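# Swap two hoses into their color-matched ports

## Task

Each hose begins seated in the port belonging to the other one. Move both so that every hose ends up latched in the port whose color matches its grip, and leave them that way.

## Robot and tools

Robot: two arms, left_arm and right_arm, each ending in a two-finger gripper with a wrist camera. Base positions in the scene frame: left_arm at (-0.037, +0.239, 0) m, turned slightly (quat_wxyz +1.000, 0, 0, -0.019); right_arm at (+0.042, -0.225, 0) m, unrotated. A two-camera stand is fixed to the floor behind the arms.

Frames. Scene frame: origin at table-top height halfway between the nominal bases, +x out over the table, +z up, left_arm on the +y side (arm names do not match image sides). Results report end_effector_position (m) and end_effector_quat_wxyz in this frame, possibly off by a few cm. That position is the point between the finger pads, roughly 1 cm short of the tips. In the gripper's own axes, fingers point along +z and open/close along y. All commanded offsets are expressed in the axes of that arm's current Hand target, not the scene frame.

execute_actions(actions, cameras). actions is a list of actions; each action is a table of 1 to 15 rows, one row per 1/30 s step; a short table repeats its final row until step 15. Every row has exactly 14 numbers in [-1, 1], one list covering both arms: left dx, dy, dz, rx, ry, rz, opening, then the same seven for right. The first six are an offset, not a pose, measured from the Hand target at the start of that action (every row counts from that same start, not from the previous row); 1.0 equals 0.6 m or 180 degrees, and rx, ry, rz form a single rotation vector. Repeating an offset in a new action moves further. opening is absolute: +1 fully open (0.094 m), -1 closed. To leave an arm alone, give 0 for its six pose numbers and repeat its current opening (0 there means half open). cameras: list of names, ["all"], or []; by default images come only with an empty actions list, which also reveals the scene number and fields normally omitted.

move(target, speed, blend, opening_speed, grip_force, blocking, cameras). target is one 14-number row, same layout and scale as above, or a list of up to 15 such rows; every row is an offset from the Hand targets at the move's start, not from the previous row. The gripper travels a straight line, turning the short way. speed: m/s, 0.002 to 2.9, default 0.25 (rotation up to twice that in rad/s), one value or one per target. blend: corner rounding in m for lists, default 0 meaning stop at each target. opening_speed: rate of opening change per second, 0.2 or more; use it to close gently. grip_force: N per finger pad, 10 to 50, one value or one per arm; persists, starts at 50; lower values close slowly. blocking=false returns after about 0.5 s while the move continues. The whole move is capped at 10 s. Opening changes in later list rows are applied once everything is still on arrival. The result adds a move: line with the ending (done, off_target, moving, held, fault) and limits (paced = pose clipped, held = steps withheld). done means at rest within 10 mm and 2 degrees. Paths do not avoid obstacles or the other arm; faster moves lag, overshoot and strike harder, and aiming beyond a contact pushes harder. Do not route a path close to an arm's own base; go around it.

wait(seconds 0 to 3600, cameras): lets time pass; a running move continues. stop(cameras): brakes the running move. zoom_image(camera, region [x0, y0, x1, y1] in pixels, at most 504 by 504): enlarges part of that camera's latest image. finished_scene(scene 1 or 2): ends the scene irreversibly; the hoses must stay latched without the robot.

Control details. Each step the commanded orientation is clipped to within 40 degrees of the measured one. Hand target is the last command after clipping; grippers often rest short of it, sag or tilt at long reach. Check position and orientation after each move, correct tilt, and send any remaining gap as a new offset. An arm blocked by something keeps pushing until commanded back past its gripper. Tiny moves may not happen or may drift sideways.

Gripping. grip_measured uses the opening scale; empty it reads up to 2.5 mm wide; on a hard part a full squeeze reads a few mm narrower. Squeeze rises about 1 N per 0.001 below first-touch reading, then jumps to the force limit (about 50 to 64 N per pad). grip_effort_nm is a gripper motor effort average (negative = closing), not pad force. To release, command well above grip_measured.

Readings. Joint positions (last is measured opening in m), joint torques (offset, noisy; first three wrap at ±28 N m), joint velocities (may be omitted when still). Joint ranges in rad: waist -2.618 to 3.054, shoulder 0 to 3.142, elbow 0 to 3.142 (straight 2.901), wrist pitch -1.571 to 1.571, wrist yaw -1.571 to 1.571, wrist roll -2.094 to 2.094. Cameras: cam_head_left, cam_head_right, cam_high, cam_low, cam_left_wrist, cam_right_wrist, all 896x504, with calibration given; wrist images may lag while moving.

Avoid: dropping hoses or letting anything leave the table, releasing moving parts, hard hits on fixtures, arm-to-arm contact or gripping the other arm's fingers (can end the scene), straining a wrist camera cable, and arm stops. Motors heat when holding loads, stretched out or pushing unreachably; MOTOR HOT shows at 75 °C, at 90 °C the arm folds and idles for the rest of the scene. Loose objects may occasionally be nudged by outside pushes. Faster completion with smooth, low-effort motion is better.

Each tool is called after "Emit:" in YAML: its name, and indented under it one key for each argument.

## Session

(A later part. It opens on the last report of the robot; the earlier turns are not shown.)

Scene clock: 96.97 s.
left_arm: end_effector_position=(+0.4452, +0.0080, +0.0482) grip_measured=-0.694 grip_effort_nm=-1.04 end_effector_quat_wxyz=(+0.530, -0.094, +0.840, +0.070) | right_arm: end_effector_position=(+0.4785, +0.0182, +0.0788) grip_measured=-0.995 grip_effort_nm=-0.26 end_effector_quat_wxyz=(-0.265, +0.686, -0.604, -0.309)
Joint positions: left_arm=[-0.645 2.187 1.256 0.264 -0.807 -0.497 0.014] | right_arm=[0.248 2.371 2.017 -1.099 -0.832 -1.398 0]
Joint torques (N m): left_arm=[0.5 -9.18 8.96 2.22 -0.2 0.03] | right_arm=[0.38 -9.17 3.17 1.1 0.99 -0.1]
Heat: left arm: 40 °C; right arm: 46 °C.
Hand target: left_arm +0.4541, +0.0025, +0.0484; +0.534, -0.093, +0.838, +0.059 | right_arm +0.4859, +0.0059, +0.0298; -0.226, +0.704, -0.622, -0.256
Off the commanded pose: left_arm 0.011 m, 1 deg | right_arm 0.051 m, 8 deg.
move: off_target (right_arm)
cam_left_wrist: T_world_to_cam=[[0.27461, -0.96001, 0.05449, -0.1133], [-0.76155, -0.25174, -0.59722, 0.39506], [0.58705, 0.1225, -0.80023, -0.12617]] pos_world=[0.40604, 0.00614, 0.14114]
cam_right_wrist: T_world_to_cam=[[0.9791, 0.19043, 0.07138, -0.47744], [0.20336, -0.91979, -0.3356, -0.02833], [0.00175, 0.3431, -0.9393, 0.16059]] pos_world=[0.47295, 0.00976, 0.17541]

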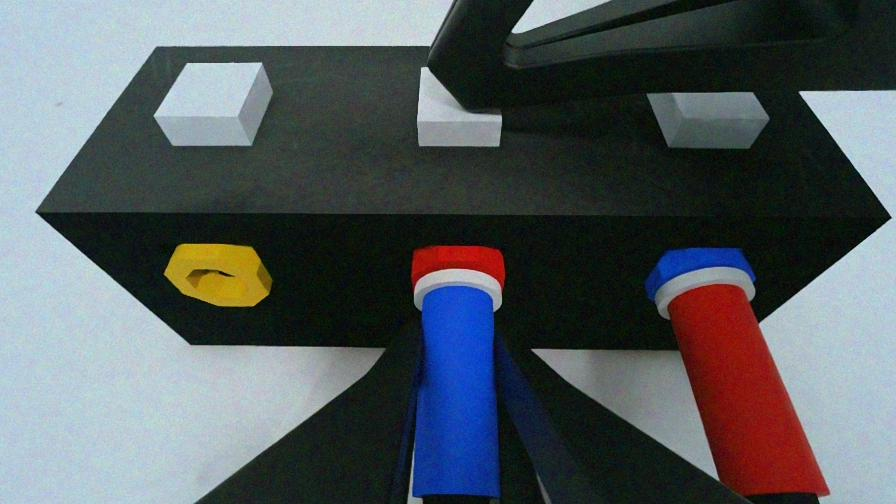

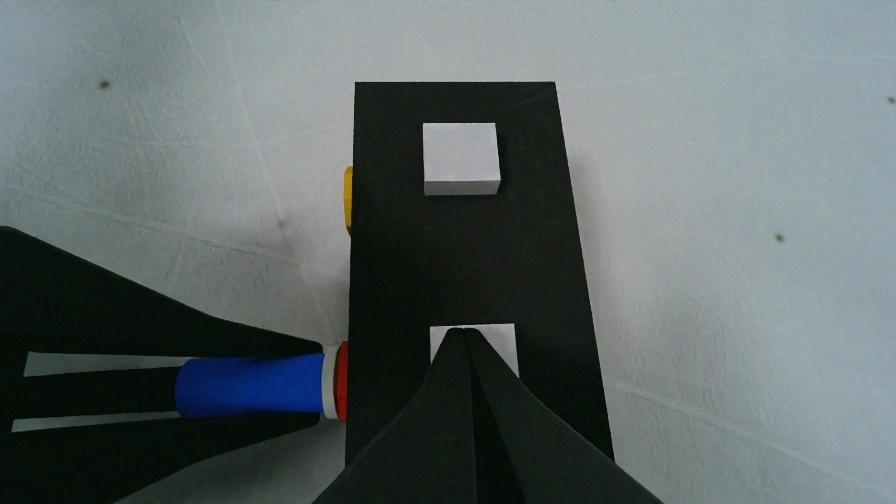

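Emit:
move:
  target: [0.0085,0,-0.018,0,0,0,-1,0.042,0,0.030,0,0,0,-1]
  speed: 0.12
  cameras: ["cam_left_wrist","cam_right_wrist"]

Scene clock: 108.13 s.
left_arm: end_effector_position=(+0.4365, +0.0055, +0.0470) grip_measured=-0.694 grip_effort_nm=-1.04 end_effector_quat_wxyz=(+0.532, -0.090, +0.838, +0.087) | right_arm: end_effector_position=(+0.4783, +0.0170, +0.0757) grip_measured=-0.995 grip_effort_nm=-0.26 end_effector_quat_wxyz=(-0.295, +0.681, -0.583, -0.331)
Joint positions: left_arm=[-0.669 2.187 1.25 0.247 -0.851 -0.501 0.014] | right_arm=[0.227 2.369 1.957 -1.039 -0.912 -1.439 0]
Joint torques (N m): left_arm=[0.69 -10.97 6.46 2.33 0.02 -0.13] | right_arm=[0.25 -7.13 2.5 1.12 1.77 -0.05]
Heat: left arm: 40 °C; right arm: 44 °C.
Hand target: left_arm +0.4426, +0.0001, +0.0483; +0.534, -0.093, +0.838, +0.059 | right_arm +0.4870, -0.0017, +0.0000; -0.227, +0.704, -0.622, -0.256
Off the commanded pose: left_arm 0.008 m, 3 deg | right_arm 0.079 m, 13 deg.
move: off_target (left_arm, right_arm)
cam_left_wrist: T_world_to_cam=[[0.2854, -0.95811, 0.0238, -0.11655], [-0.75841, -0.24096, -0.6056, 0.38617], [0.58597, 0.15479, -0.79541, -0.12167]] pos_world=[0.39743, 0.00022, 0.13986]
cam_right_wrist: T_world_to_cam=[[0.97499, 0.19736, 0.10214, -0.47727], [0.22199, -0.88615, -0.40677, -0.03457], [0.01023, 0.41928, -0.9078, 0.15031]] pos_world=[0.47147, 0.00054, 0.17113]

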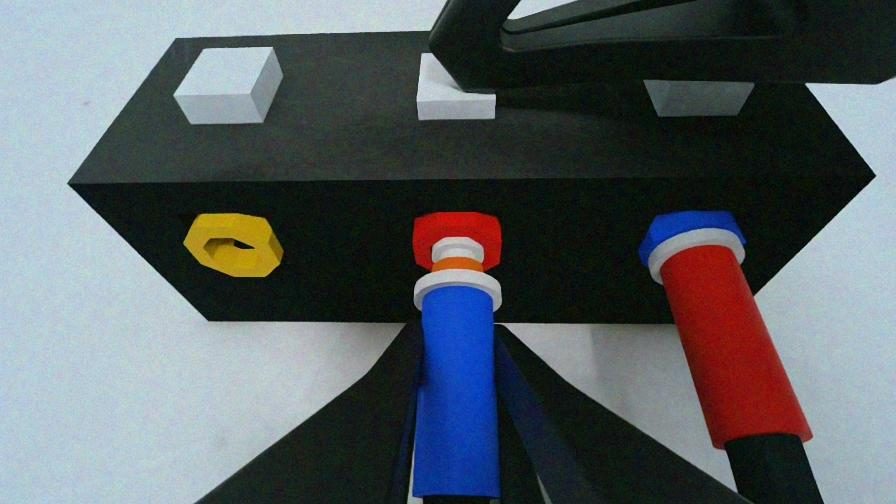

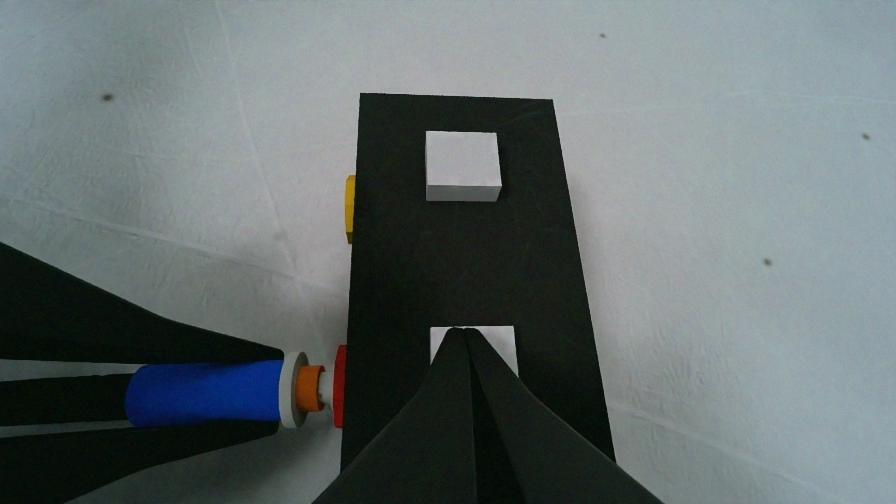

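Emit:
move:
  target:
    - [0.021,0,-0.0453,0,0,0,-1,0,0,0,0,0,0,-1]
    - [0.021,0,-0.0453,0,0,0,-1,-0.139,0,-0.166,0,0,0,-1]
    - [0.021,0,-0.0453,0,0,0,-1,-0.069,-0.009,-0.2245,0,0,0,-1]
  speed: 0.2
  cameras: ["cam_left_wrist","cam_right_wrist"]

Scene clock: 115.47 s.
left_arm: end_effector_position=(+0.4138, -0.0057, +0.0365) grip_measured=-0.694 grip_effort_nm=-1.04 end_effector_quat_wxyz=(+0.529, -0.085, +0.842, +0.071) | right_arm: end_effector_position=(+0.4986, -0.0579, +0.1417) grip_measured=-0.995 grip_effort_nm=-0.26 end_effector_quat_wxyz=(-0.239, +0.700, -0.625, -0.249)
Joint positions: left_arm=[-0.717 2.169 1.181 0.274 -0.853 -0.547 0.014] | right_arm=[0.117 2.442 2.461 -1.556 -0.704 -1.555 0]
Joint torques (N m): left_arm=[-0.1 -13.41 5.39 1.89 -0.37 -0.21] | right_arm=[0.53 -9.85 7.57 0.16 -0.48 -0.05]
Heat: left arm: 41 °C; right arm: 43 °C.
Hand target: left_arm +0.4133, -0.0067, +0.0485; +0.534, -0.093, +0.838, +0.059 | right_arm +0.4990, -0.0555, +0.1296; -0.227, +0.704, -0.622, -0.256
Off the commanded pose: left_arm 0.012 m, 2 deg | right_arm 0.012 m, 2 deg.
joint sent to its limit (right arm) — joint 4 (wrist pitch), lower limit. The joint targets still meet the commanded pose.
move: off_target (left_arm, right_arm)
cam_left_wrist: T_world_to_cam=[[0.26098, -0.96436, 0.04366, -0.11126], [-0.76869, -0.23496, -0.5949, 0.36372], [0.58396, 0.12169, -0.80261, -0.1141]] pos_world=[0.37525, -0.00795, 0.12965]
cam_right_wrist: T_world_to_cam=[[0.98003, 0.17394, 0.09633, -0.49211], [0.19049, -0.96021, -0.20423, -0.09585], [0.05697, 0.21851, -0.97417, 0.21594]] pos_world=[0.48824, -0.05362, 0.23819]

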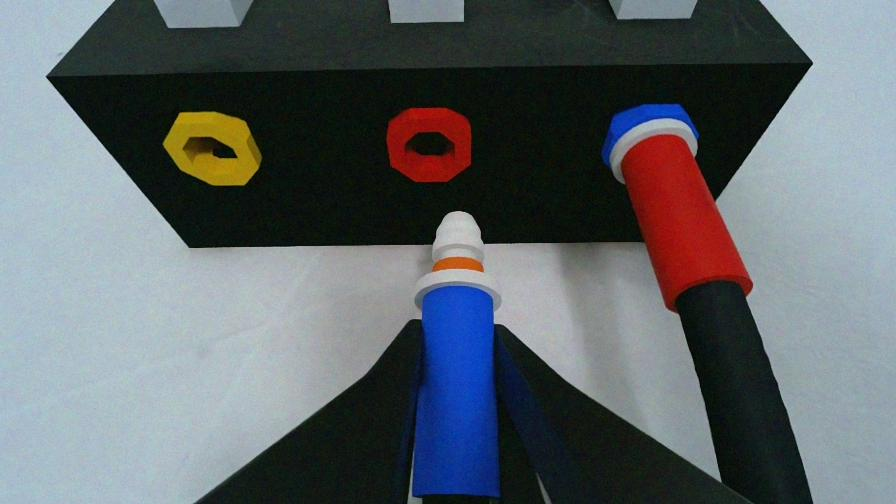

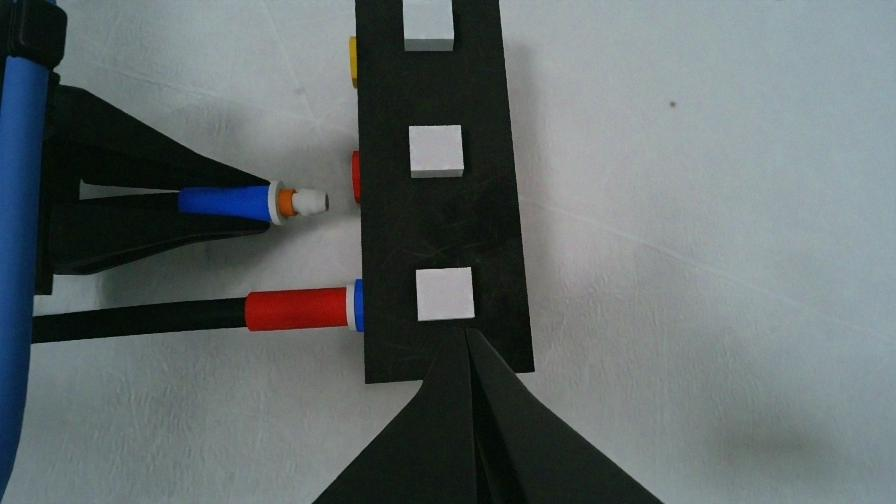

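Emit:
move:
  target: [-0.0175,0.1017,-0.01,0,0,0,-1,0,0,0,0,0,0,-1]
  speed: 0.15
  cameras: ["cam_left_wrist"]

Scene clock: 120.33 s.
left_arm: end_effector_position=(+0.3971, +0.0539, +0.0465) grip_measured=-0.694 grip_effort_nm=-1.04 end_effector_quat_wxyz=(+0.523, -0.090, +0.845, +0.071) | right_arm: end_effector_position=(+0.4985, -0.0579, +0.1417) grip_measured=-0.995 grip_effort_nm=-0.26 end_effector_quat_wxyz=(-0.239, +0.700, -0.625, -0.249)
Joint positions: left_arm=[-0.627 1.997 0.939 0.383 -0.782 -0.485 0.014] | right_arm=[0.117 2.442 2.461 -1.557 -0.704 -1.555 0]
Joint torques (N m): left_arm=[0.09 -11.79 5.15 2.2 -0.37 0.03] | right_arm=[0.49 -9.88 7.58 0.15 -0.47 -0.06]
Heat: left arm: 42 °C; right arm: 43 °C.
Hand target: left_arm +0.3990, +0.0527, +0.0603; +0.534, -0.093, +0.838, +0.059 | right_arm +0.4990, -0.0555, +0.1296; -0.227, +0.704, -0.622, -0.256
Off the commanded pose: left_arm 0.014 m, 2 deg | right_arm 0.012 m, 2 deg.
joint sent to its limit (right arm) — joint 4 (wrist pitch), lower limit. The joint targets still meet the commanded pose.
move: off_target (left_arm)
cam_left_wrist: T_world_to_cam=[[0.26938, -0.9619, 0.04676, -0.0535], [-0.77406, -0.24515, -0.58372, 0.37302], [0.57294, 0.12105, -0.81061, -0.09879]] pos_world=[0.35975, 0.05194, 0.14016]

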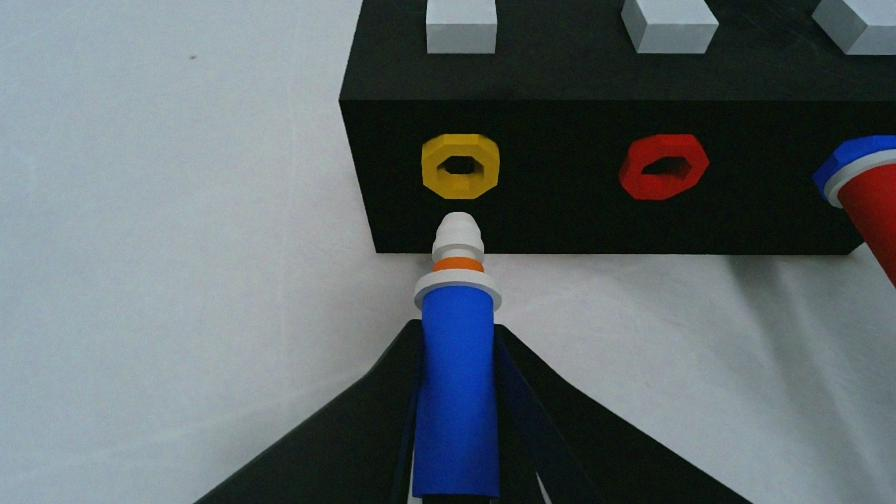

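Emit:
move:
  target: [-0.0143,0,0.0228,0,0,0,-1,0,0,0,0,0,0,-1]
  speed: 0.1
  cameras: ["cam_left_wrist"]

Emit:
zoom_image:
  camera: "cam_left_wrist"
  region: [360, 100, 560, 320]

Scene clock: 127.00 s.
left_arm: end_effector_position=(+0.4062, +0.0618, +0.0488) grip_measured=-0.694 grip_effort_nm=-1.04 end_effector_quat_wxyz=(+0.521, -0.089, +0.846, +0.072) | right_arm: end_effector_position=(+0.4985, -0.0579, +0.1417) grip_measured=-0.995 grip_effort_nm=-0.26 end_effector_quat_wxyz=(-0.239, +0.700, -0.625, -0.249)
Joint positions: left_arm=[-0.594 1.997 0.951 0.385 -0.756 -0.457 0.014] | right_arm=[0.117 2.442 2.461 -1.557 -0.704 -1.555 0]
Joint torques (N m): left_arm=[0.25 -9.92 8.1 2.22 -0.34 0.01] | right_arm=[0.47 -9.88 7.56 0.15 -0.46 -0.06]
Heat: left arm: 44 °C; right arm: 44 °C.
Hand target: left_arm +0.4147, +0.0563, +0.0624; +0.534, -0.093, +0.838, +0.059 | right_arm +0.4990, -0.0555, +0.1296; -0.227, +0.704, -0.622, -0.256
Off the commanded pose: left_arm 0.017 m, 2 deg | right_arm 0.012 m, 2 deg.
joint sent to its limit (right arm) — joint 4 (wrist pitch), lower limit. The joint targets still meet the commanded pose.
move: off_target (left_arm)
cam_left_wrist: T_world_to_cam=[[0.26934, -0.9621, 0.04266, -0.04816], [-0.77695, -0.24325, -0.58066, 0.38424], [0.56903, 0.12325, -0.81302, -0.10148]] pos_world=[0.36925, 0.05964, 0.14267]

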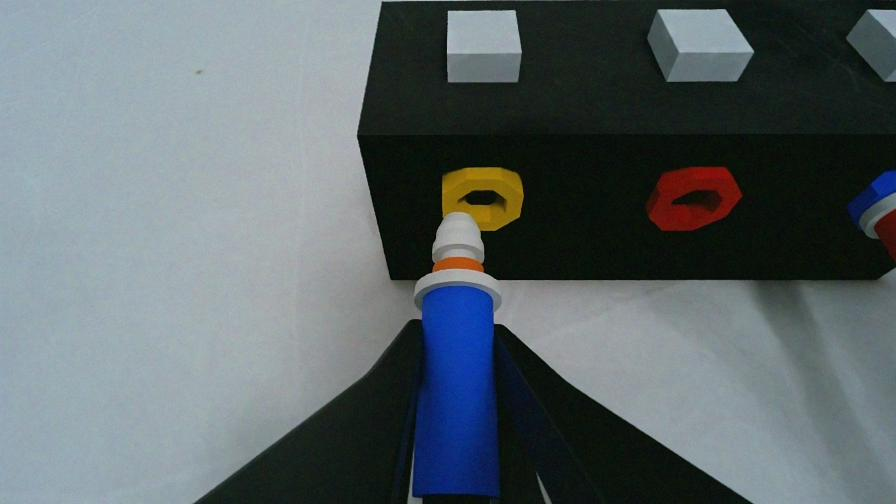

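Scaled by 2.291 from the camera's image (finer frame: 1280x720).

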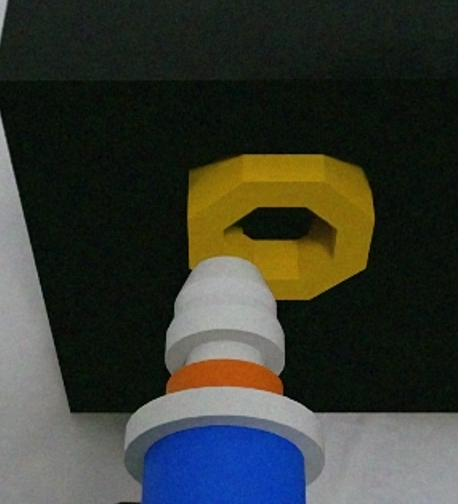

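Emit:
move:
  target: [-0.001,-0.0133,0,0,0,0,-1,0,0,0,0,0,0,-1]
  speed: 0.1
  cameras: ["cam_left_wrist"]

Emit:
zoom_image:
  camera: "cam_left_wrist"
  region: [360, 100, 560, 320]

Scene clock: 129.53 s.
left_arm: end_effector_position=(+0.4125, +0.0544, +0.0586) grip_measured=-0.694 grip_effort_nm=-1.04 end_effector_quat_wxyz=(+0.529, -0.091, +0.841, +0.063) | right_arm: end_effector_position=(+0.4985, -0.0579, +0.1417) grip_measured=-0.995 grip_effort_nm=-0.26 end_effector_quat_wxyz=(-0.239, +0.700, -0.625, -0.249)
Joint positions: left_arm=[-0.598 1.997 0.984 0.378 -0.755 -0.457 0.014] | right_arm=[0.117 2.442 2.461 -1.557 -0.704 -1.555 0]
Joint torques (N m): left_arm=[-0.57 -8.7 8.1 2.03 -0.4 -0.11] | right_arm=[0.49 -9.89 7.61 0.14 -0.47 -0.05]
Heat: left arm: 44 °C; right arm: 44 °C.
Hand target: left_arm +0.4166, +0.0486, +0.0629; +0.534, -0.093, +0.838, +0.059 | right_arm +0.4990, -0.0555, +0.1296; -0.227, +0.704, -0.622, -0.256
Off the commanded pose: left_arm 0.008 m, 1 deg | right_arm 0.012 m, 2 deg.
joint sent to its limit (right arm) — joint 4 (wrist pitch), lower limit. The joint targets still meet the commanded pose.
move: done
cam_left_wrist: T_world_to_cam=[[0.26342, -0.96266, 0.06248, -0.05609], [-0.76625, -0.24814, -0.5927, 0.38968], [0.58607, 0.10825, -0.803, -0.10303]] pos_world=[0.37375, 0.05385, 0.15174]

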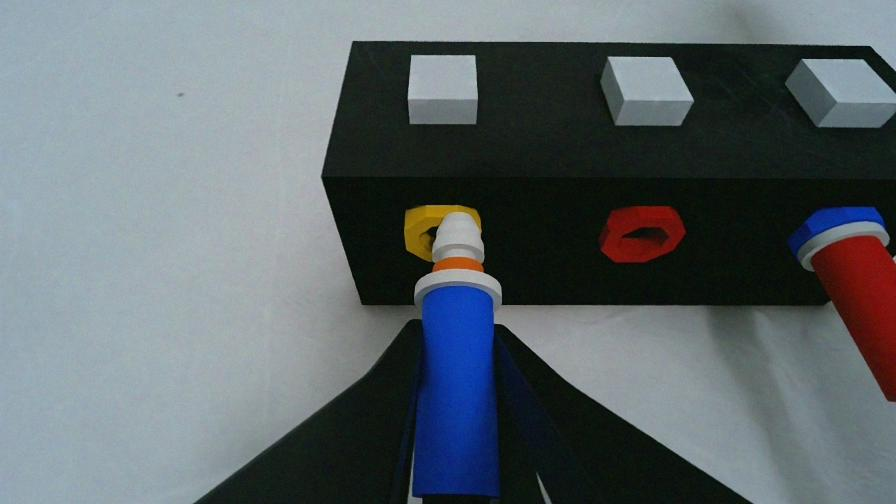

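Scaled by 2.291 from the camera's image (finer frame: 1280x720).

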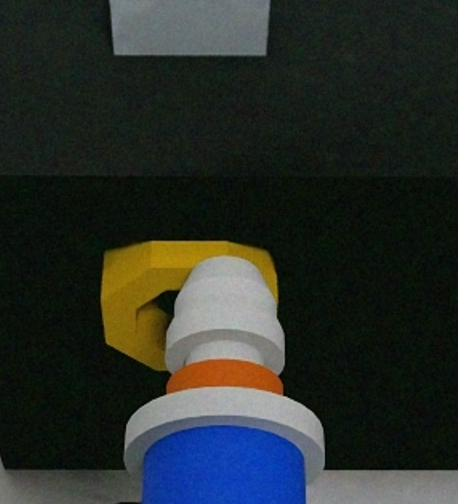

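Emit:
move:
  target: [0.009,0.01,0.0042,0,0,0,-1,0,0,0,0,0,0,-1]
  speed: 0.1
  cameras: ["cam_left_wrist"]

Emit:
zoom_image:
  camera: "cam_left_wrist"
  region: [360, 100, 560, 320]

Scene clock: 133.47 s.
left_arm: end_effector_position=(+0.4140, +0.0531, +0.0612) grip_measured=-0.694 grip_effort_nm=-1.04 end_effector_quat_wxyz=(+0.534, -0.094, +0.838, +0.059) | right_arm: end_effector_position=(+0.4985, -0.0579, +0.1417) grip_measured=-0.995 grip_effort_nm=-0.26 end_effector_quat_wxyz=(-0.239, +0.700, -0.625, -0.249)
Joint positions: left_arm=[-0.599 1.997 0.984 0.394 -0.755 -0.457 0.014] | right_arm=[0.117 2.442 2.461 -1.557 -0.704 -1.555 0]
Joint torques (N m): left_arm=[0.35 -8.25 5.71 2.31 -0.32 -0.02] | right_arm=[0.54 -9.83 7.51 0.17 -0.46 -0.05]
Heat: left arm: 44 °C; right arm: 44 °C.
Hand target: left_arm +0.4153, +0.0544, +0.0569; +0.534, -0.093, +0.838, +0.059 | right_arm +0.4990, -0.0555, +0.1296; -0.227, +0.704, -0.622, -0.256
Off the commanded pose: left_arm 0.005 m, 0 deg | right_arm 0.012 m, 2 deg.
joint sent to its limit (right arm) — joint 4 (wrist pitch), lower limit. The joint targets still meet the commanded pose.
move: done
cam_left_wrist: T_world_to_cam=[[0.26217, -0.96212, 0.0748, -0.0581], [-0.75882, -0.25342, -0.59997, 0.38953], [0.5962, 0.10054, -0.79652, -0.10588]] pos_world=[0.37395, 0.05346, 0.15372]

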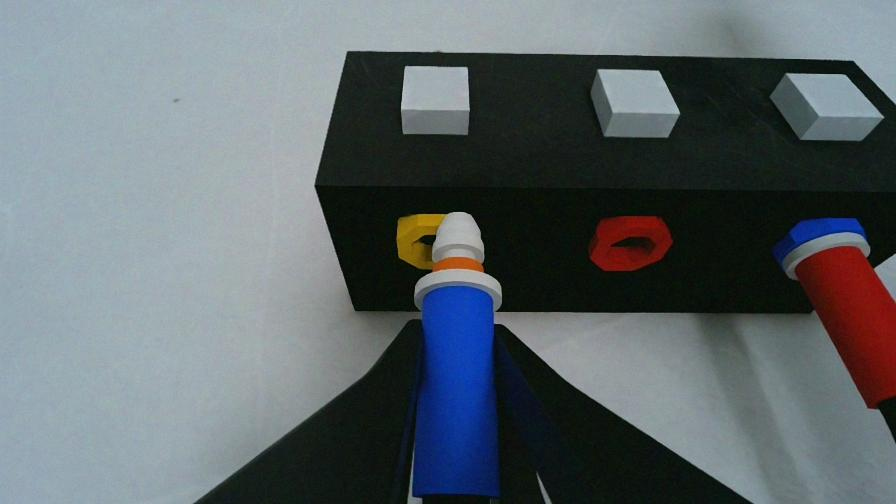

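Scaled by 2.291 from the camera's image (finer frame: 1280x720).

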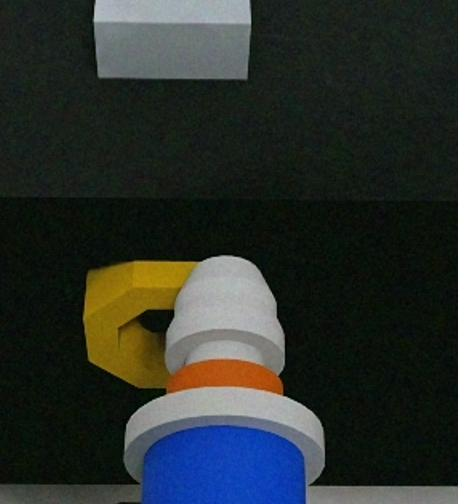

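Emit:
move:
  target: [0.018,0.0155,0.0075,0,0,0,-1,0,0,0,0,0,0,-1]
  speed: 0.1
  cameras: ["cam_left_wrist"]

Emit:
zoom_image:
  camera: "cam_left_wrist"
  region: [360, 100, 560, 320]

Scene clock: 136.40 s.
left_arm: end_effector_position=(+0.4123, +0.0623, +0.0511) grip_measured=-0.694 grip_effort_nm=-1.04 end_effector_quat_wxyz=(+0.536, -0.097, +0.837, +0.057) | right_arm: end_effector_position=(+0.4985, -0.0579, +0.1417) grip_measured=-0.995 grip_effort_nm=-0.25 end_effector_quat_wxyz=(-0.239, +0.700, -0.625, -0.249)
Joint positions: left_arm=[-0.582 2.01 0.938 0.465 -0.744 -0.447 0.014] | right_arm=[0.117 2.442 2.461 -1.557 -0.704 -1.555 0]
Joint torques (N m): left_arm=[0.29 -7.95 5.34 2.29 -0.31 0.02] | right_arm=[0.5 -9.87 7.58 0.15 -0.47 -0.06]
Heat: left arm: 44 °C; right arm: 44 °C.
Hand target: left_arm +0.4128, +0.0634, +0.0452; +0.534, -0.093, +0.838, +0.059 | right_arm +0.4990, -0.0555, +0.1296; -0.227, +0.704, -0.622, -0.256
Off the commanded pose: left_arm 0.006 m, 1 deg | right_arm 0.012 m, 2 deg.
joint sent to its limit (right arm) — joint 4 (wrist pitch), lower limit. The joint targets still meet the commanded pose.
move: done
cam_left_wrist: T_world_to_cam=[[0.26509, -0.96082, 0.08094, -0.04967], [-0.7547, -0.259, -0.60278, 0.38337], [0.60013, 0.0987, -0.79379, -0.11539]] pos_world=[0.37174, 0.06296, 0.14351]

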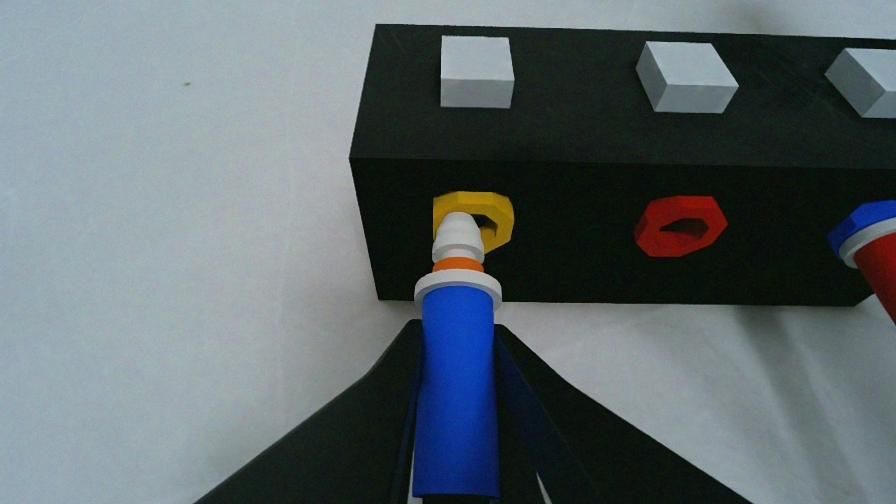

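Scaled by 2.291 from the camera's image (finer frame: 1280x720).

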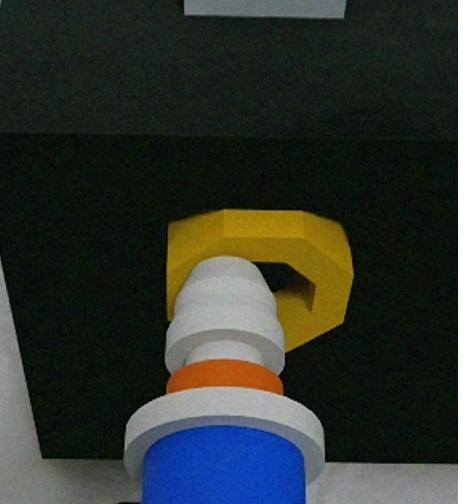

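Emit:
move:
  target: [0.0,-0.0115,0,0,0,0,-1,0,0,0,0,0,0,-1]
  speed: 0.1
  cameras: ["cam_left_wrist"]

Emit:
zoom_image:
  camera: "cam_left_wrist"
  region: [360, 100, 560, 320]

Scene clock: 139.90 s.
left_arm: end_effector_position=(+0.4112, +0.0616, +0.0458) grip_measured=-0.694 grip_effort_nm=-1.04 end_effector_quat_wxyz=(+0.532, -0.094, +0.839, +0.060) | right_arm: end_effector_position=(+0.4985, -0.0579, +0.1417) grip_measured=-0.995 grip_effort_nm=-0.25 end_effector_quat_wxyz=(-0.239, +0.700, -0.625, -0.249)
Joint positions: left_arm=[-0.585 2.021 0.938 0.465 -0.744 -0.447 0.014] | right_arm=[0.117 2.442 2.461 -1.557 -0.704 -1.555 0]
Joint torques (N m): left_arm=[-0.44 -7.73 7.71 2.11 -0.41 -0.1] | right_arm=[0.47 -9.84 7.58 0.18 -0.46 -0.05]
Heat: left arm: 44 °C; right arm: 44 °C.
Hand target: left_arm +0.4143, +0.0566, +0.0453; +0.534, -0.093, +0.838, +0.059 | right_arm +0.4990, -0.0555, +0.1296; -0.227, +0.704, -0.622, -0.256
Off the commanded pose: left_arm 0.006 m, 0 deg | right_arm 0.012 m, 2 deg.
joint sent to its limit (right arm) — joint 4 (wrist pitch), lower limit. The joint targets still meet the commanded pose.
move: done
cam_left_wrist: T_world_to_cam=[[0.26319, -0.96207, 0.07181, -0.04842], [-0.76117, -0.25281, -0.59725, 0.38113], [0.59275, 0.10253, -0.79883, -0.1159]] pos_world=[0.37155, 0.06166, 0.13853]

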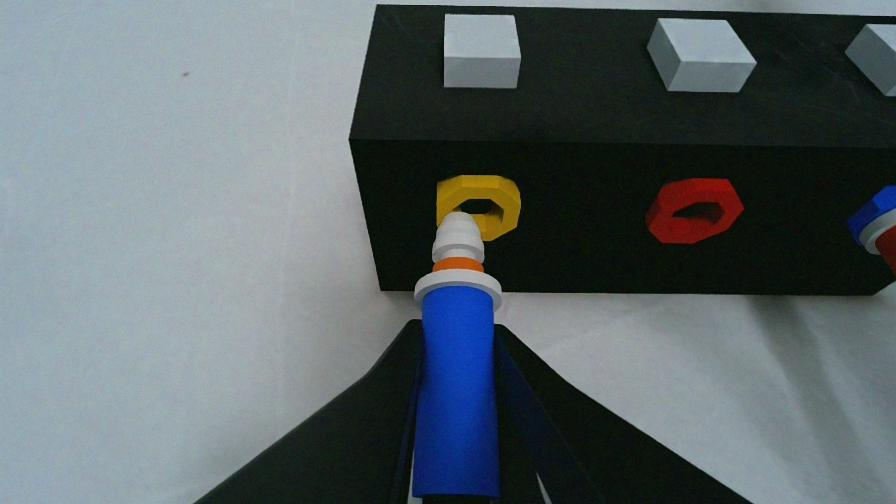

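Scaled by 2.291 from the camera's image (finer frame: 1280x720).

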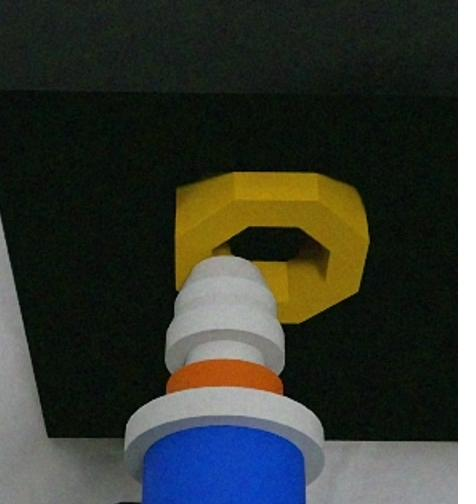

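Emit:
move:
  target: [-0.012,-0.008,-0.0056,0,0,0,-1,0,0,0,0,0,0,-1]
  speed: 0.1
  cameras: ["cam_left_wrist"]

Emit:
zoom_image:
  camera: "cam_left_wrist"
  region: [360, 100, 560, 320]

Scene clock: 142.37 s.
left_arm: end_effector_position=(+0.4112, +0.0565, +0.0468) grip_measured=-0.694 grip_effort_nm=-1.04 end_effector_quat_wxyz=(+0.527, -0.087, +0.843, +0.063) | right_arm: end_effector_position=(+0.4985, -0.0579, +0.1417) grip_measured=-0.995 grip_effort_nm=-0.26 end_effector_quat_wxyz=(-0.239, +0.700, -0.625, -0.249)
Joint positions: left_arm=[-0.594 2.021 0.96 0.427 -0.745 -0.447 0.014] | right_arm=[0.117 2.442 2.461 -1.557 -0.704 -1.555 0]
Joint torques (N m): left_arm=[-0.4 -9.03 7.9 2.03 -0.46 -0.16] | right_arm=[0.49 -9.88 7.58 0.15 -0.47 -0.06]
Heat: left arm: 44 °C; right arm: 44 °C.
Hand target: left_arm +0.4154, +0.0520, +0.0532; +0.534, -0.093, +0.838, +0.059 | right_arm +0.4990, -0.0555, +0.1296; -0.227, +0.704, -0.622, -0.256
Off the commanded pose: left_arm 0.009 m, 1 deg | right_arm 0.012 m, 2 deg.
joint sent to its limit (right arm) — joint 4 (wrist pitch), lower limit. The joint targets still meet the commanded pose.
move: done
cam_left_wrist: T_world_to_cam=[[0.25617, -0.96487, 0.05831, -0.04979], [-0.77104, -0.24034, -0.58969, 0.38355], [0.58299, 0.1061, -0.80553, -0.11041]] pos_world=[0.37286, 0.05586, 0.14014]

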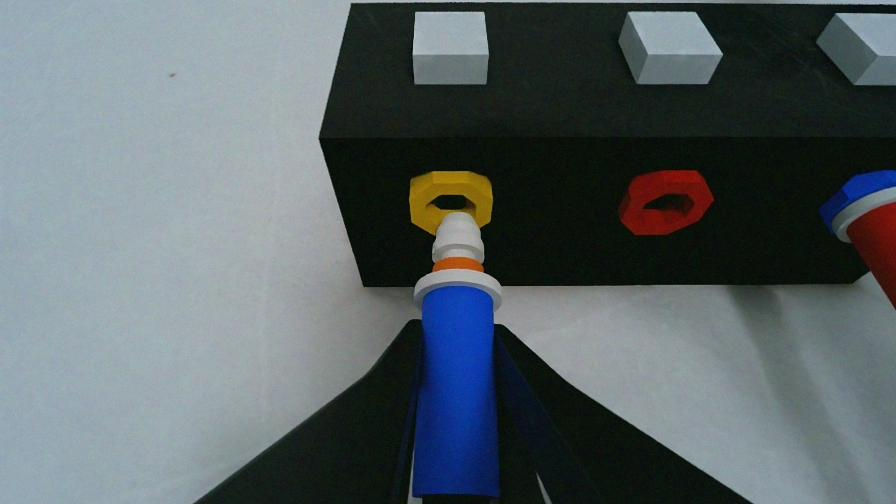

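Scaled by 2.291 from the camera's image (finer frame: 1280x720).

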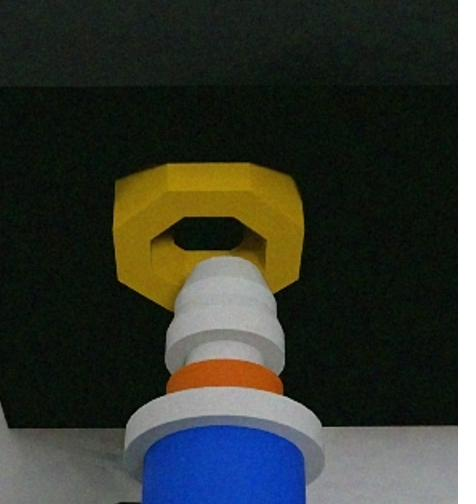

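Emit:
move:
  target: [-0.016,0.005,0.0146,0,0,0,-1,0,0,0,0,0,0,-1]
  speed: 0.1
  cameras: ["cam_left_wrist"]

Emit:
zoom_image:
  camera: "cam_left_wrist"
  region: [360, 100, 560, 320]

Scene clock: 146.57 s.
left_arm: end_effector_position=(+0.4175, +0.0602, +0.0494) grip_measured=-0.694 grip_effort_nm=-1.04 end_effector_quat_wxyz=(+0.524, -0.088, +0.845, +0.064) | right_arm: end_effector_position=(+0.4985, -0.0579, +0.1417) grip_measured=-0.995 grip_effort_nm=-0.26 end_effector_quat_wxyz=(-0.239, +0.700, -0.625, -0.249)
Joint positions: left_arm=[-0.576 2.021 0.981 0.404 -0.732 -0.44 0.014] | right_arm=[0.117 2.442 2.461 -1.557 -0.704 -1.555 0]
Joint torques (N m): left_arm=[0.4 -9.03 8.49 2.16 -0.36 0.03] | right_arm=[0.5 -9.92 7.56 0.15 -0.47 -0.05]
Heat: left arm: 45 °C; right arm: 45 °C.
Hand target: left_arm +0.4264, +0.0576, +0.0582; +0.534, -0.093, +0.838, +0.059 | right_arm +0.4990, -0.0555, +0.1296; -0.227, +0.704, -0.622, -0.256
Off the commanded pose: left_arm 0.013 m, 2 deg | right_arm 0.012 m, 2 deg.
joint sent to its limit (right arm) — joint 4 (wrist pitch), lower limit. The joint targets still meet the commanded pose.
move: off_target (left_arm)
cam_left_wrist: T_world_to_cam=[[0.26065, -0.96381, 0.05604, -0.04969], [-0.77426, -0.24335, -0.5842, 0.39201], [0.5767, 0.10888, -0.80967, -0.10973]] pos_world=[0.37976, 0.05946, 0.14295]

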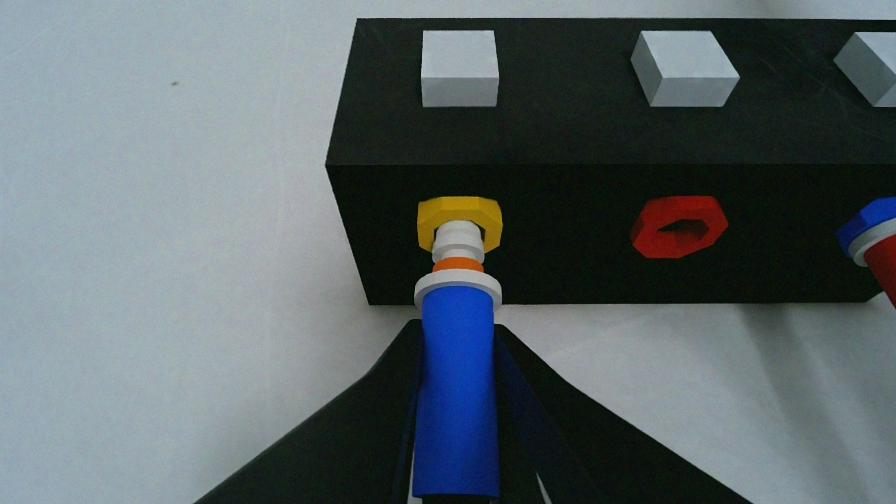

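Scaled by 2.291 from the camera's image (finer frame: 1280x720).

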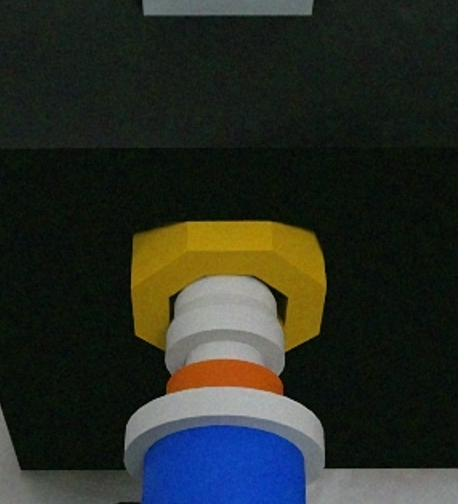

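Emit:
move:
  target: [-0.0055,0,0.0148,0,0,0,-1,0,0,0,0,0,0,-1]
  speed: 0.1
  cameras: ["cam_left_wrist"]

Emit:
zoom_image:
  camera: "cam_left_wrist"
  region: [360, 100, 560, 320]

Scene clock: 149.13 s.
left_arm: end_effector_position=(+0.4234, +0.0619, +0.0491) grip_measured=-0.694 grip_effort_nm=-1.04 end_effector_quat_wxyz=(+0.521, -0.086, +0.846, +0.066) | right_arm: end_effector_position=(+0.4985, -0.0579, +0.1417) grip_measured=-0.995 grip_effort_nm=-0.26 end_effector_quat_wxyz=(-0.239, +0.700, -0.625, -0.249)
Joint positions: left_arm=[-0.562 2.031 1.002 0.394 -0.718 -0.428 0.014] | right_arm=[0.117 2.442 2.461 -1.557 -0.704 -1.555 0]
Joint torques (N m): left_arm=[0.77 -8.21 9.17 2.33 -0.35 0.02] | right_arm=[0.5 -9.85 7.61 0.16 -0.47 -0.05]
Heat: left arm: 45 °C; right arm: 45 °C.
Hand target: left_arm +0.4356, +0.0595, +0.0574; +0.534, -0.093, +0.838, +0.059 | right_arm +0.4990, -0.0555, +0.1296; -0.227, +0.704, -0.622, -0.256
Off the commanded pose: left_arm 0.015 m, 2 deg | right_arm 0.012 m, 2 deg.
joint sent to its limit (right arm) — joint 4 (wrist pitch), lower limit. The joint targets still meet the commanded pose.
move: off_target (left_arm)
cam_left_wrist: T_world_to_cam=[[0.25788, -0.96487, 0.05022, -0.04809], [-0.77931, -0.23845, -0.57949, 0.39839], [0.57111, 0.1103, -0.81343, -0.11116]] pos_world=[0.38636, 0.06086, 0.14286]

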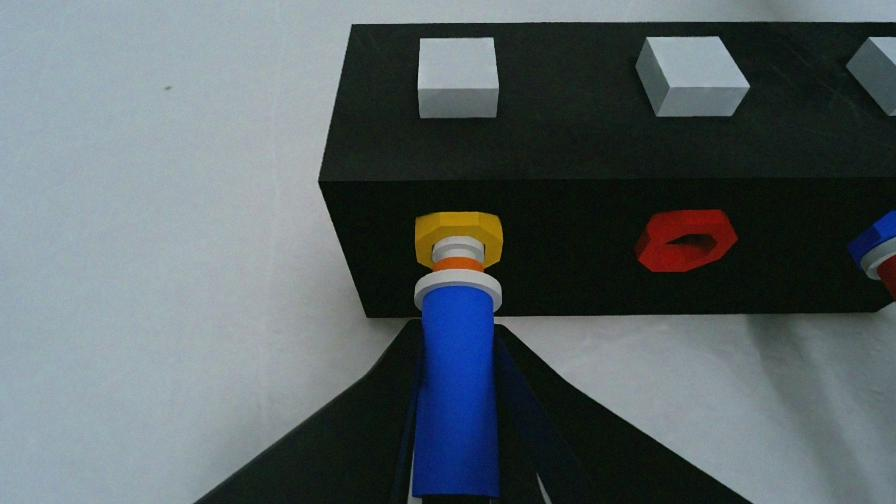

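Scaled by 2.291 from the camera's image (finer frame: 1280x720).

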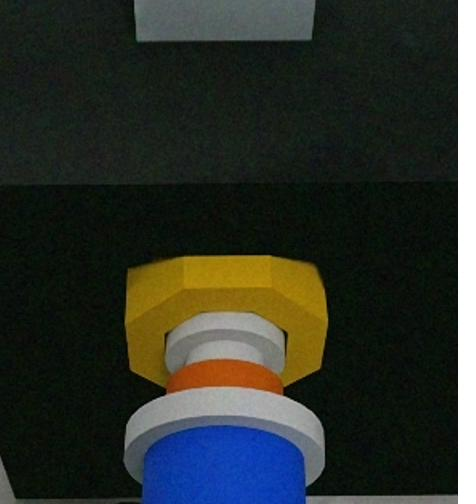

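Emit:
move:
  target:
    - [0.0048,0,-0.0106,0,0,0,-1,0,0,0,0,0,0,-1]
    - [0.0048,0,-0.0106,0,0,0,-0.3,0,0,0,0,0,0,-1]
    - [0.0048,0,-0.09,0,0,0,-0.3,0,0,0,0,0,0,-1]
  speed: 0.08
  cameras: ["cam_left_wrist"]

Scene clock: 153.70 s.
left_arm: end_effector_position=(+0.3888, +0.0481, +0.0672) grip_measured=-0.303 grip_effort_nm=0.13 end_effector_quat_wxyz=(+0.527, -0.085, +0.843, +0.064) | right_arm: end_effector_position=(+0.4985, -0.0579, +0.1417) grip_measured=-0.995 grip_effort_nm=-0.26 end_effector_quat_wxyz=(-0.239, +0.700, -0.625, -0.249)
Joint positions: left_arm=[-0.651 1.925 0.933 0.324 -0.791 -0.49 0.033] | right_arm=[0.117 2.442 2.461 -1.557 -0.704 -1.555 0]
Joint torques (N m): left_arm=[-0.4 -11.32 5.46 1.94 -0.49 -0.19] | right_arm=[0.51 -9.92 7.6 0.16 -0.47 -0.05]
Heat: left arm: 45 °C; right arm: 45 °C.
Hand target: left_arm +0.3867, +0.0486, +0.0777; +0.534, -0.093, +0.838, +0.059 | right_arm +0.4990, -0.0555, +0.1296; -0.227, +0.704, -0.622, -0.256
Off the commanded pose: left_arm 0.011 m, 1 deg | right_arm 0.012 m, 2 deg.
joint sent to its limit (right arm) — joint 4 (wrist pitch), lower limit. The joint targets still meet the commanded pose.
move: off_target (left_arm); target 2's new opening was sent with left_arm's hand 0.011 m and 2 deg from that target
cam_left_wrist: T_world_to_cam=[[0.25493, -0.96548, 0.05344, -0.05239], [-0.77184, -0.23647, -0.5902, 0.37641], [0.58247, 0.10921, -0.80549, -0.07996]] pos_world=[0.35046, 0.04716, 0.16055]

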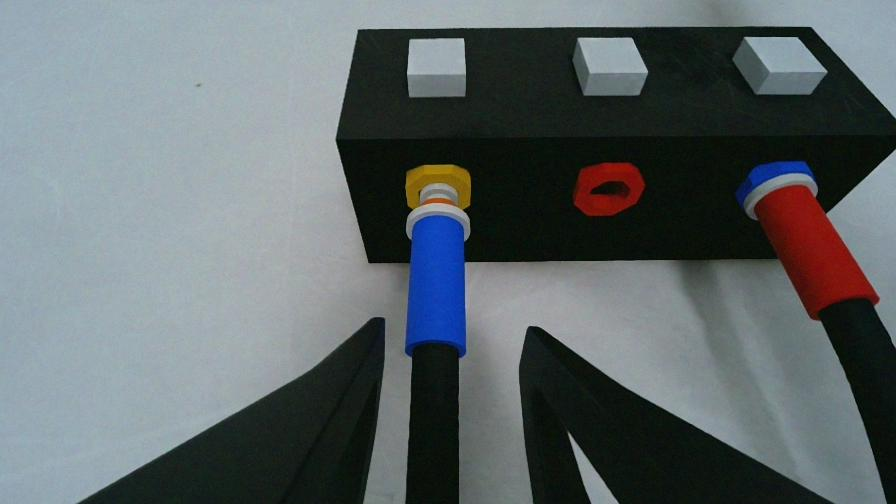

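Emit:
move:
  target:
    - [-0.086,0,-0.04,0,0,0,-0.3,0,0,0,0,0,0,-1]
    - [-0.084,-0.189,-0.044,0,0,0,-0.3,0,0,0,0,0,0,-1]
    - [0.004,-0.1917,0.0107,0,0,0,-0.3,0,0,0,0,0,0,-1]
  speed: 0.2
  blend: 0.02
  cameras: ["cam_left_wrist","cam_high"]

Scene clock: 162.70 s.
left_arm: end_effector_position=(+0.3995, -0.0243, +0.1323) grip_measured=-0.303 grip_effort_nm=0.13 end_effector_quat_wxyz=(+0.543, -0.078, +0.835, +0.045) | right_arm: end_effector_position=(+0.4985, -0.0579, +0.1417) grip_measured=-0.995 grip_effort_nm=-0.26 end_effector_quat_wxyz=(-0.239, +0.700, -0.625, -0.249)
Joint positions: left_arm=[-0.766 1.953 1.265 0.016 -0.861 -0.553 0.033] | right_arm=[0.117 2.442 2.461 -1.557 -0.704 -1.555 0]
Joint torques (N m): left_arm=[0.28 -11.9 6.43 2.05 -0.42 -0.03] | right_arm=[0.49 -9.85 7.61 0.16 -0.47 -0.06]
Heat: left arm: 48 °C; right arm: 45 °C.
Hand target: left_arm +0.3999, -0.0226, +0.1425; +0.550, -0.083, +0.830, +0.037 (not the last commanded pose) | right_arm +0.4990, -0.0555, +0.1296; -0.227, +0.704, -0.622, -0.256
Off the commanded pose: left_arm 0.073 m, 3 deg | right_arm 0.012 m, 2 deg.
joint sent to its limit (right arm) — joint 4 (wrist pitch), lower limit. The joint targets still meet the commanded pose.
move: held (left_arm; a check stopped the path); path passed 1 of 3 targets; limits=held
pose unreachable (left arm): on one or more control steps of this call, first in action 0 (counted from 0), this arm could not follow its commanded pose, so it was not sent that pose on those steps. It may still have moved: this result reports where it is.
cause: moving toward the commanded pose would bring a part of the arm too close to another arm (this arm's wrist (the part past joint 4) and the right arm's forearm (the part past joint 3), at the place that arm is still heading or pushing toward).
cam_left_wrist: T_world_to_cam=[[0.21953, -0.97206, 0.08312, -0.11856], [-0.75708, -0.22347, -0.61392, 0.40352], [0.61534, 0.07184, -0.78498, -0.04265]] pos_world=[0.35777, -0.02201, 0.2241]
Images, in order (width x height): cam_high 896x504, cam_left_wrist 896x504.

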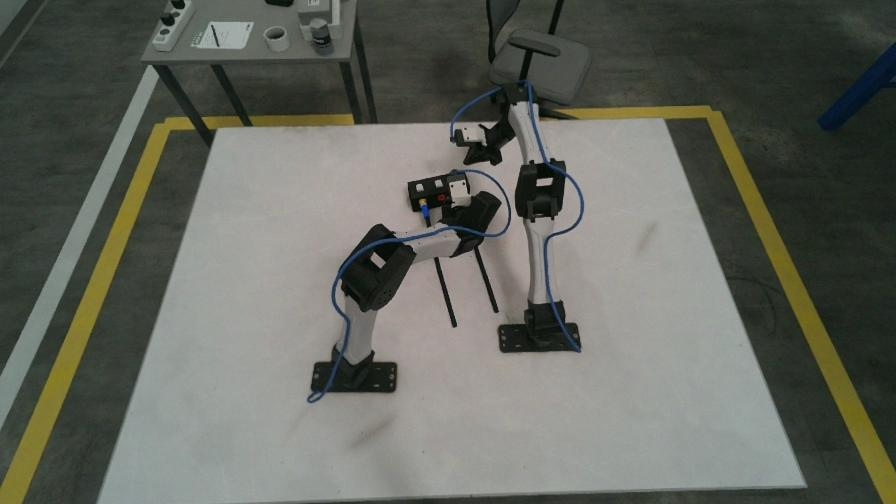

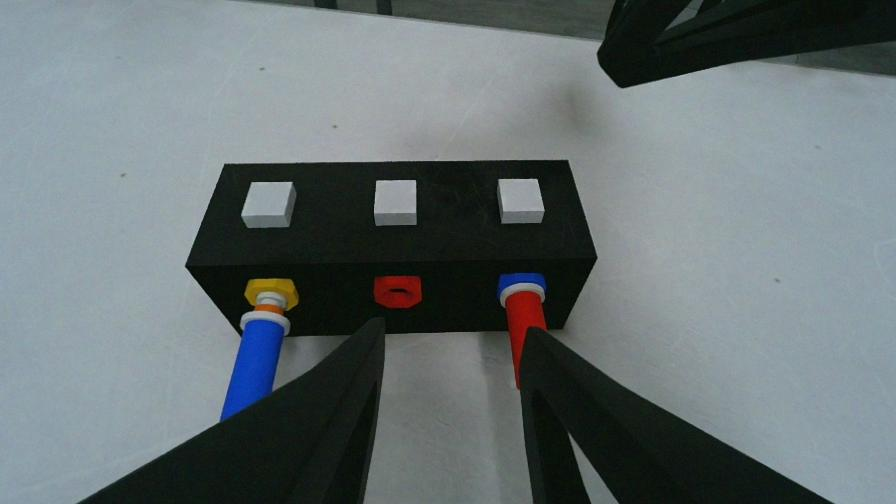

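Emit:
move:
  target: [-0.078,0.158,0.054,0.3612,0.1301,0.2777,-1,0.074,0,-0.171,0,0,0,-1]
  speed: 0.25

Scene clock: 180.63 s.
left_arm: end_effector_position=(+0.4270, +0.0815, +0.1709) grip_measured=-0.997 grip_effort_nm=-0.16 end_effector_quat_wxyz=(+0.278, +0.543, +0.768, -0.194) | right_arm: end_effector_position=(+0.5174, -0.1532, +0.1568) grip_measured=-0.995 grip_effort_nm=-0.26 end_effector_quat_wxyz=(-0.281, +0.672, -0.655, -0.201)
Joint positions: left_arm=[-0.085 2.102 1.993 -1.103 0.605 0.994 0] | right_arm=[-0.087 2.393 2.435 -1.557 -0.704 -1.665 0]
Joint torques (N m): left_arm=[0.02 -9.21 9.28 1.05 0.32 0.04] | right_arm=[-0.47 -16.38 5.15 0.18 -0.63 -0.08]
Heat: left arm: 51 °C; right arm: 49 °C.
Hand target: left_arm +0.4302, +0.0801, +0.1700; +0.279, +0.546, +0.765, -0.198 | right_arm +0.5113, -0.1548, +0.1797; -0.227, +0.704, -0.622, -0.256
Off the commanded pose: left_arm 0.004 m, 1 deg | right_arm 0.024 m, 10 deg.
joint sent to its limit (right arm) — joint 4 (wrist pitch), lower limit. The joint targets are off in orientation, not in position.
move: off_target (right_arm)

Emit:
move:
  target: [0,0,0,0,0,0,-1,-0.066,0.199,0.186,0.3711,-0.1127,0.2849,-0.3]
  speed: 0.25
  cameras: ["cam_right_wrist","cam_left_wrist"]

Scene clock: 191.33 s.
left_arm: end_effector_position=(+0.4269, +0.0815, +0.1708) grip_measured=-0.997 grip_effort_nm=-0.16 end_effector_quat_wxyz=(+0.278, +0.543, +0.768, -0.194) | right_arm: end_effector_position=(+0.3803, -0.0679, +0.1187) grip_measured=-0.302 grip_effort_nm=0.12 end_effector_quat_wxyz=(+0.529, -0.104, +0.840, +0.063)
Joint positions: left_arm=[-0.085 2.102 1.993 -1.104 0.605 0.994 0] | right_arm=[0.571 1.28 0.455 0.356 0.295 0.142 0.033]
Joint torques (N m): left_arm=[0.08 -9.32 9.36 1.03 0.32 0.04] | right_arm=[0.49 -4.03 6.23 2.23 0.32 0.14]
Heat: left arm: 48 °C; right arm: 52 °C.
Hand target: left_arm +0.4302, +0.0801, +0.1700; +0.279, +0.546, +0.765, -0.198 | right_arm +0.3803, -0.0681, +0.1198; +0.533, -0.098, +0.838, +0.062
Off the commanded pose: left_arm 0.004 m, 1 deg | right_arm 0.001 m, 1 deg.
move: done
cam_left_wrist: T_world_to_cam=[[-0.91495, -0.40125, 0.04332, 0.4197], [-0.40138, 0.89354, -0.20119, 0.15813], [0.04202, -0.20146, -0.97859, 0.26319]] pos_world=[0.43642, 0.08013, 0.27119]
cam_right_wrist: T_world_to_cam=[[0.27385, -0.95665, 0.09909, -0.18082], [-0.76121, -0.27857, -0.58562, 0.36586], [0.58784, 0.08495, -0.8045, -0.02861]] pos_world=[0.34483, -0.06863, 0.20916]
Images, in order (width x height): cam_left_wrist 896x504, cam_right_wrist 896x504.

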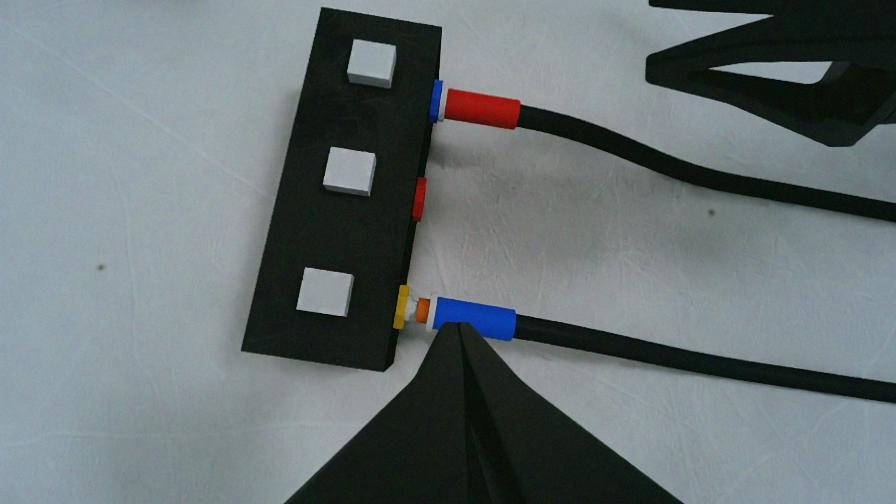

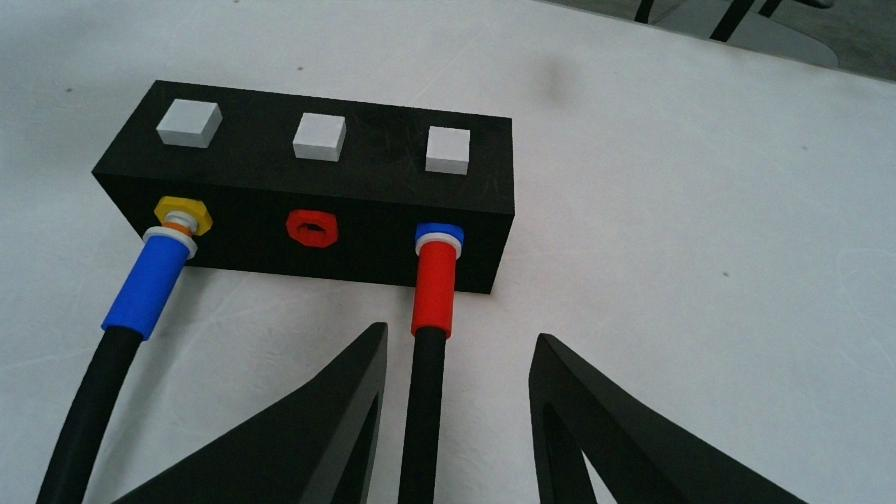

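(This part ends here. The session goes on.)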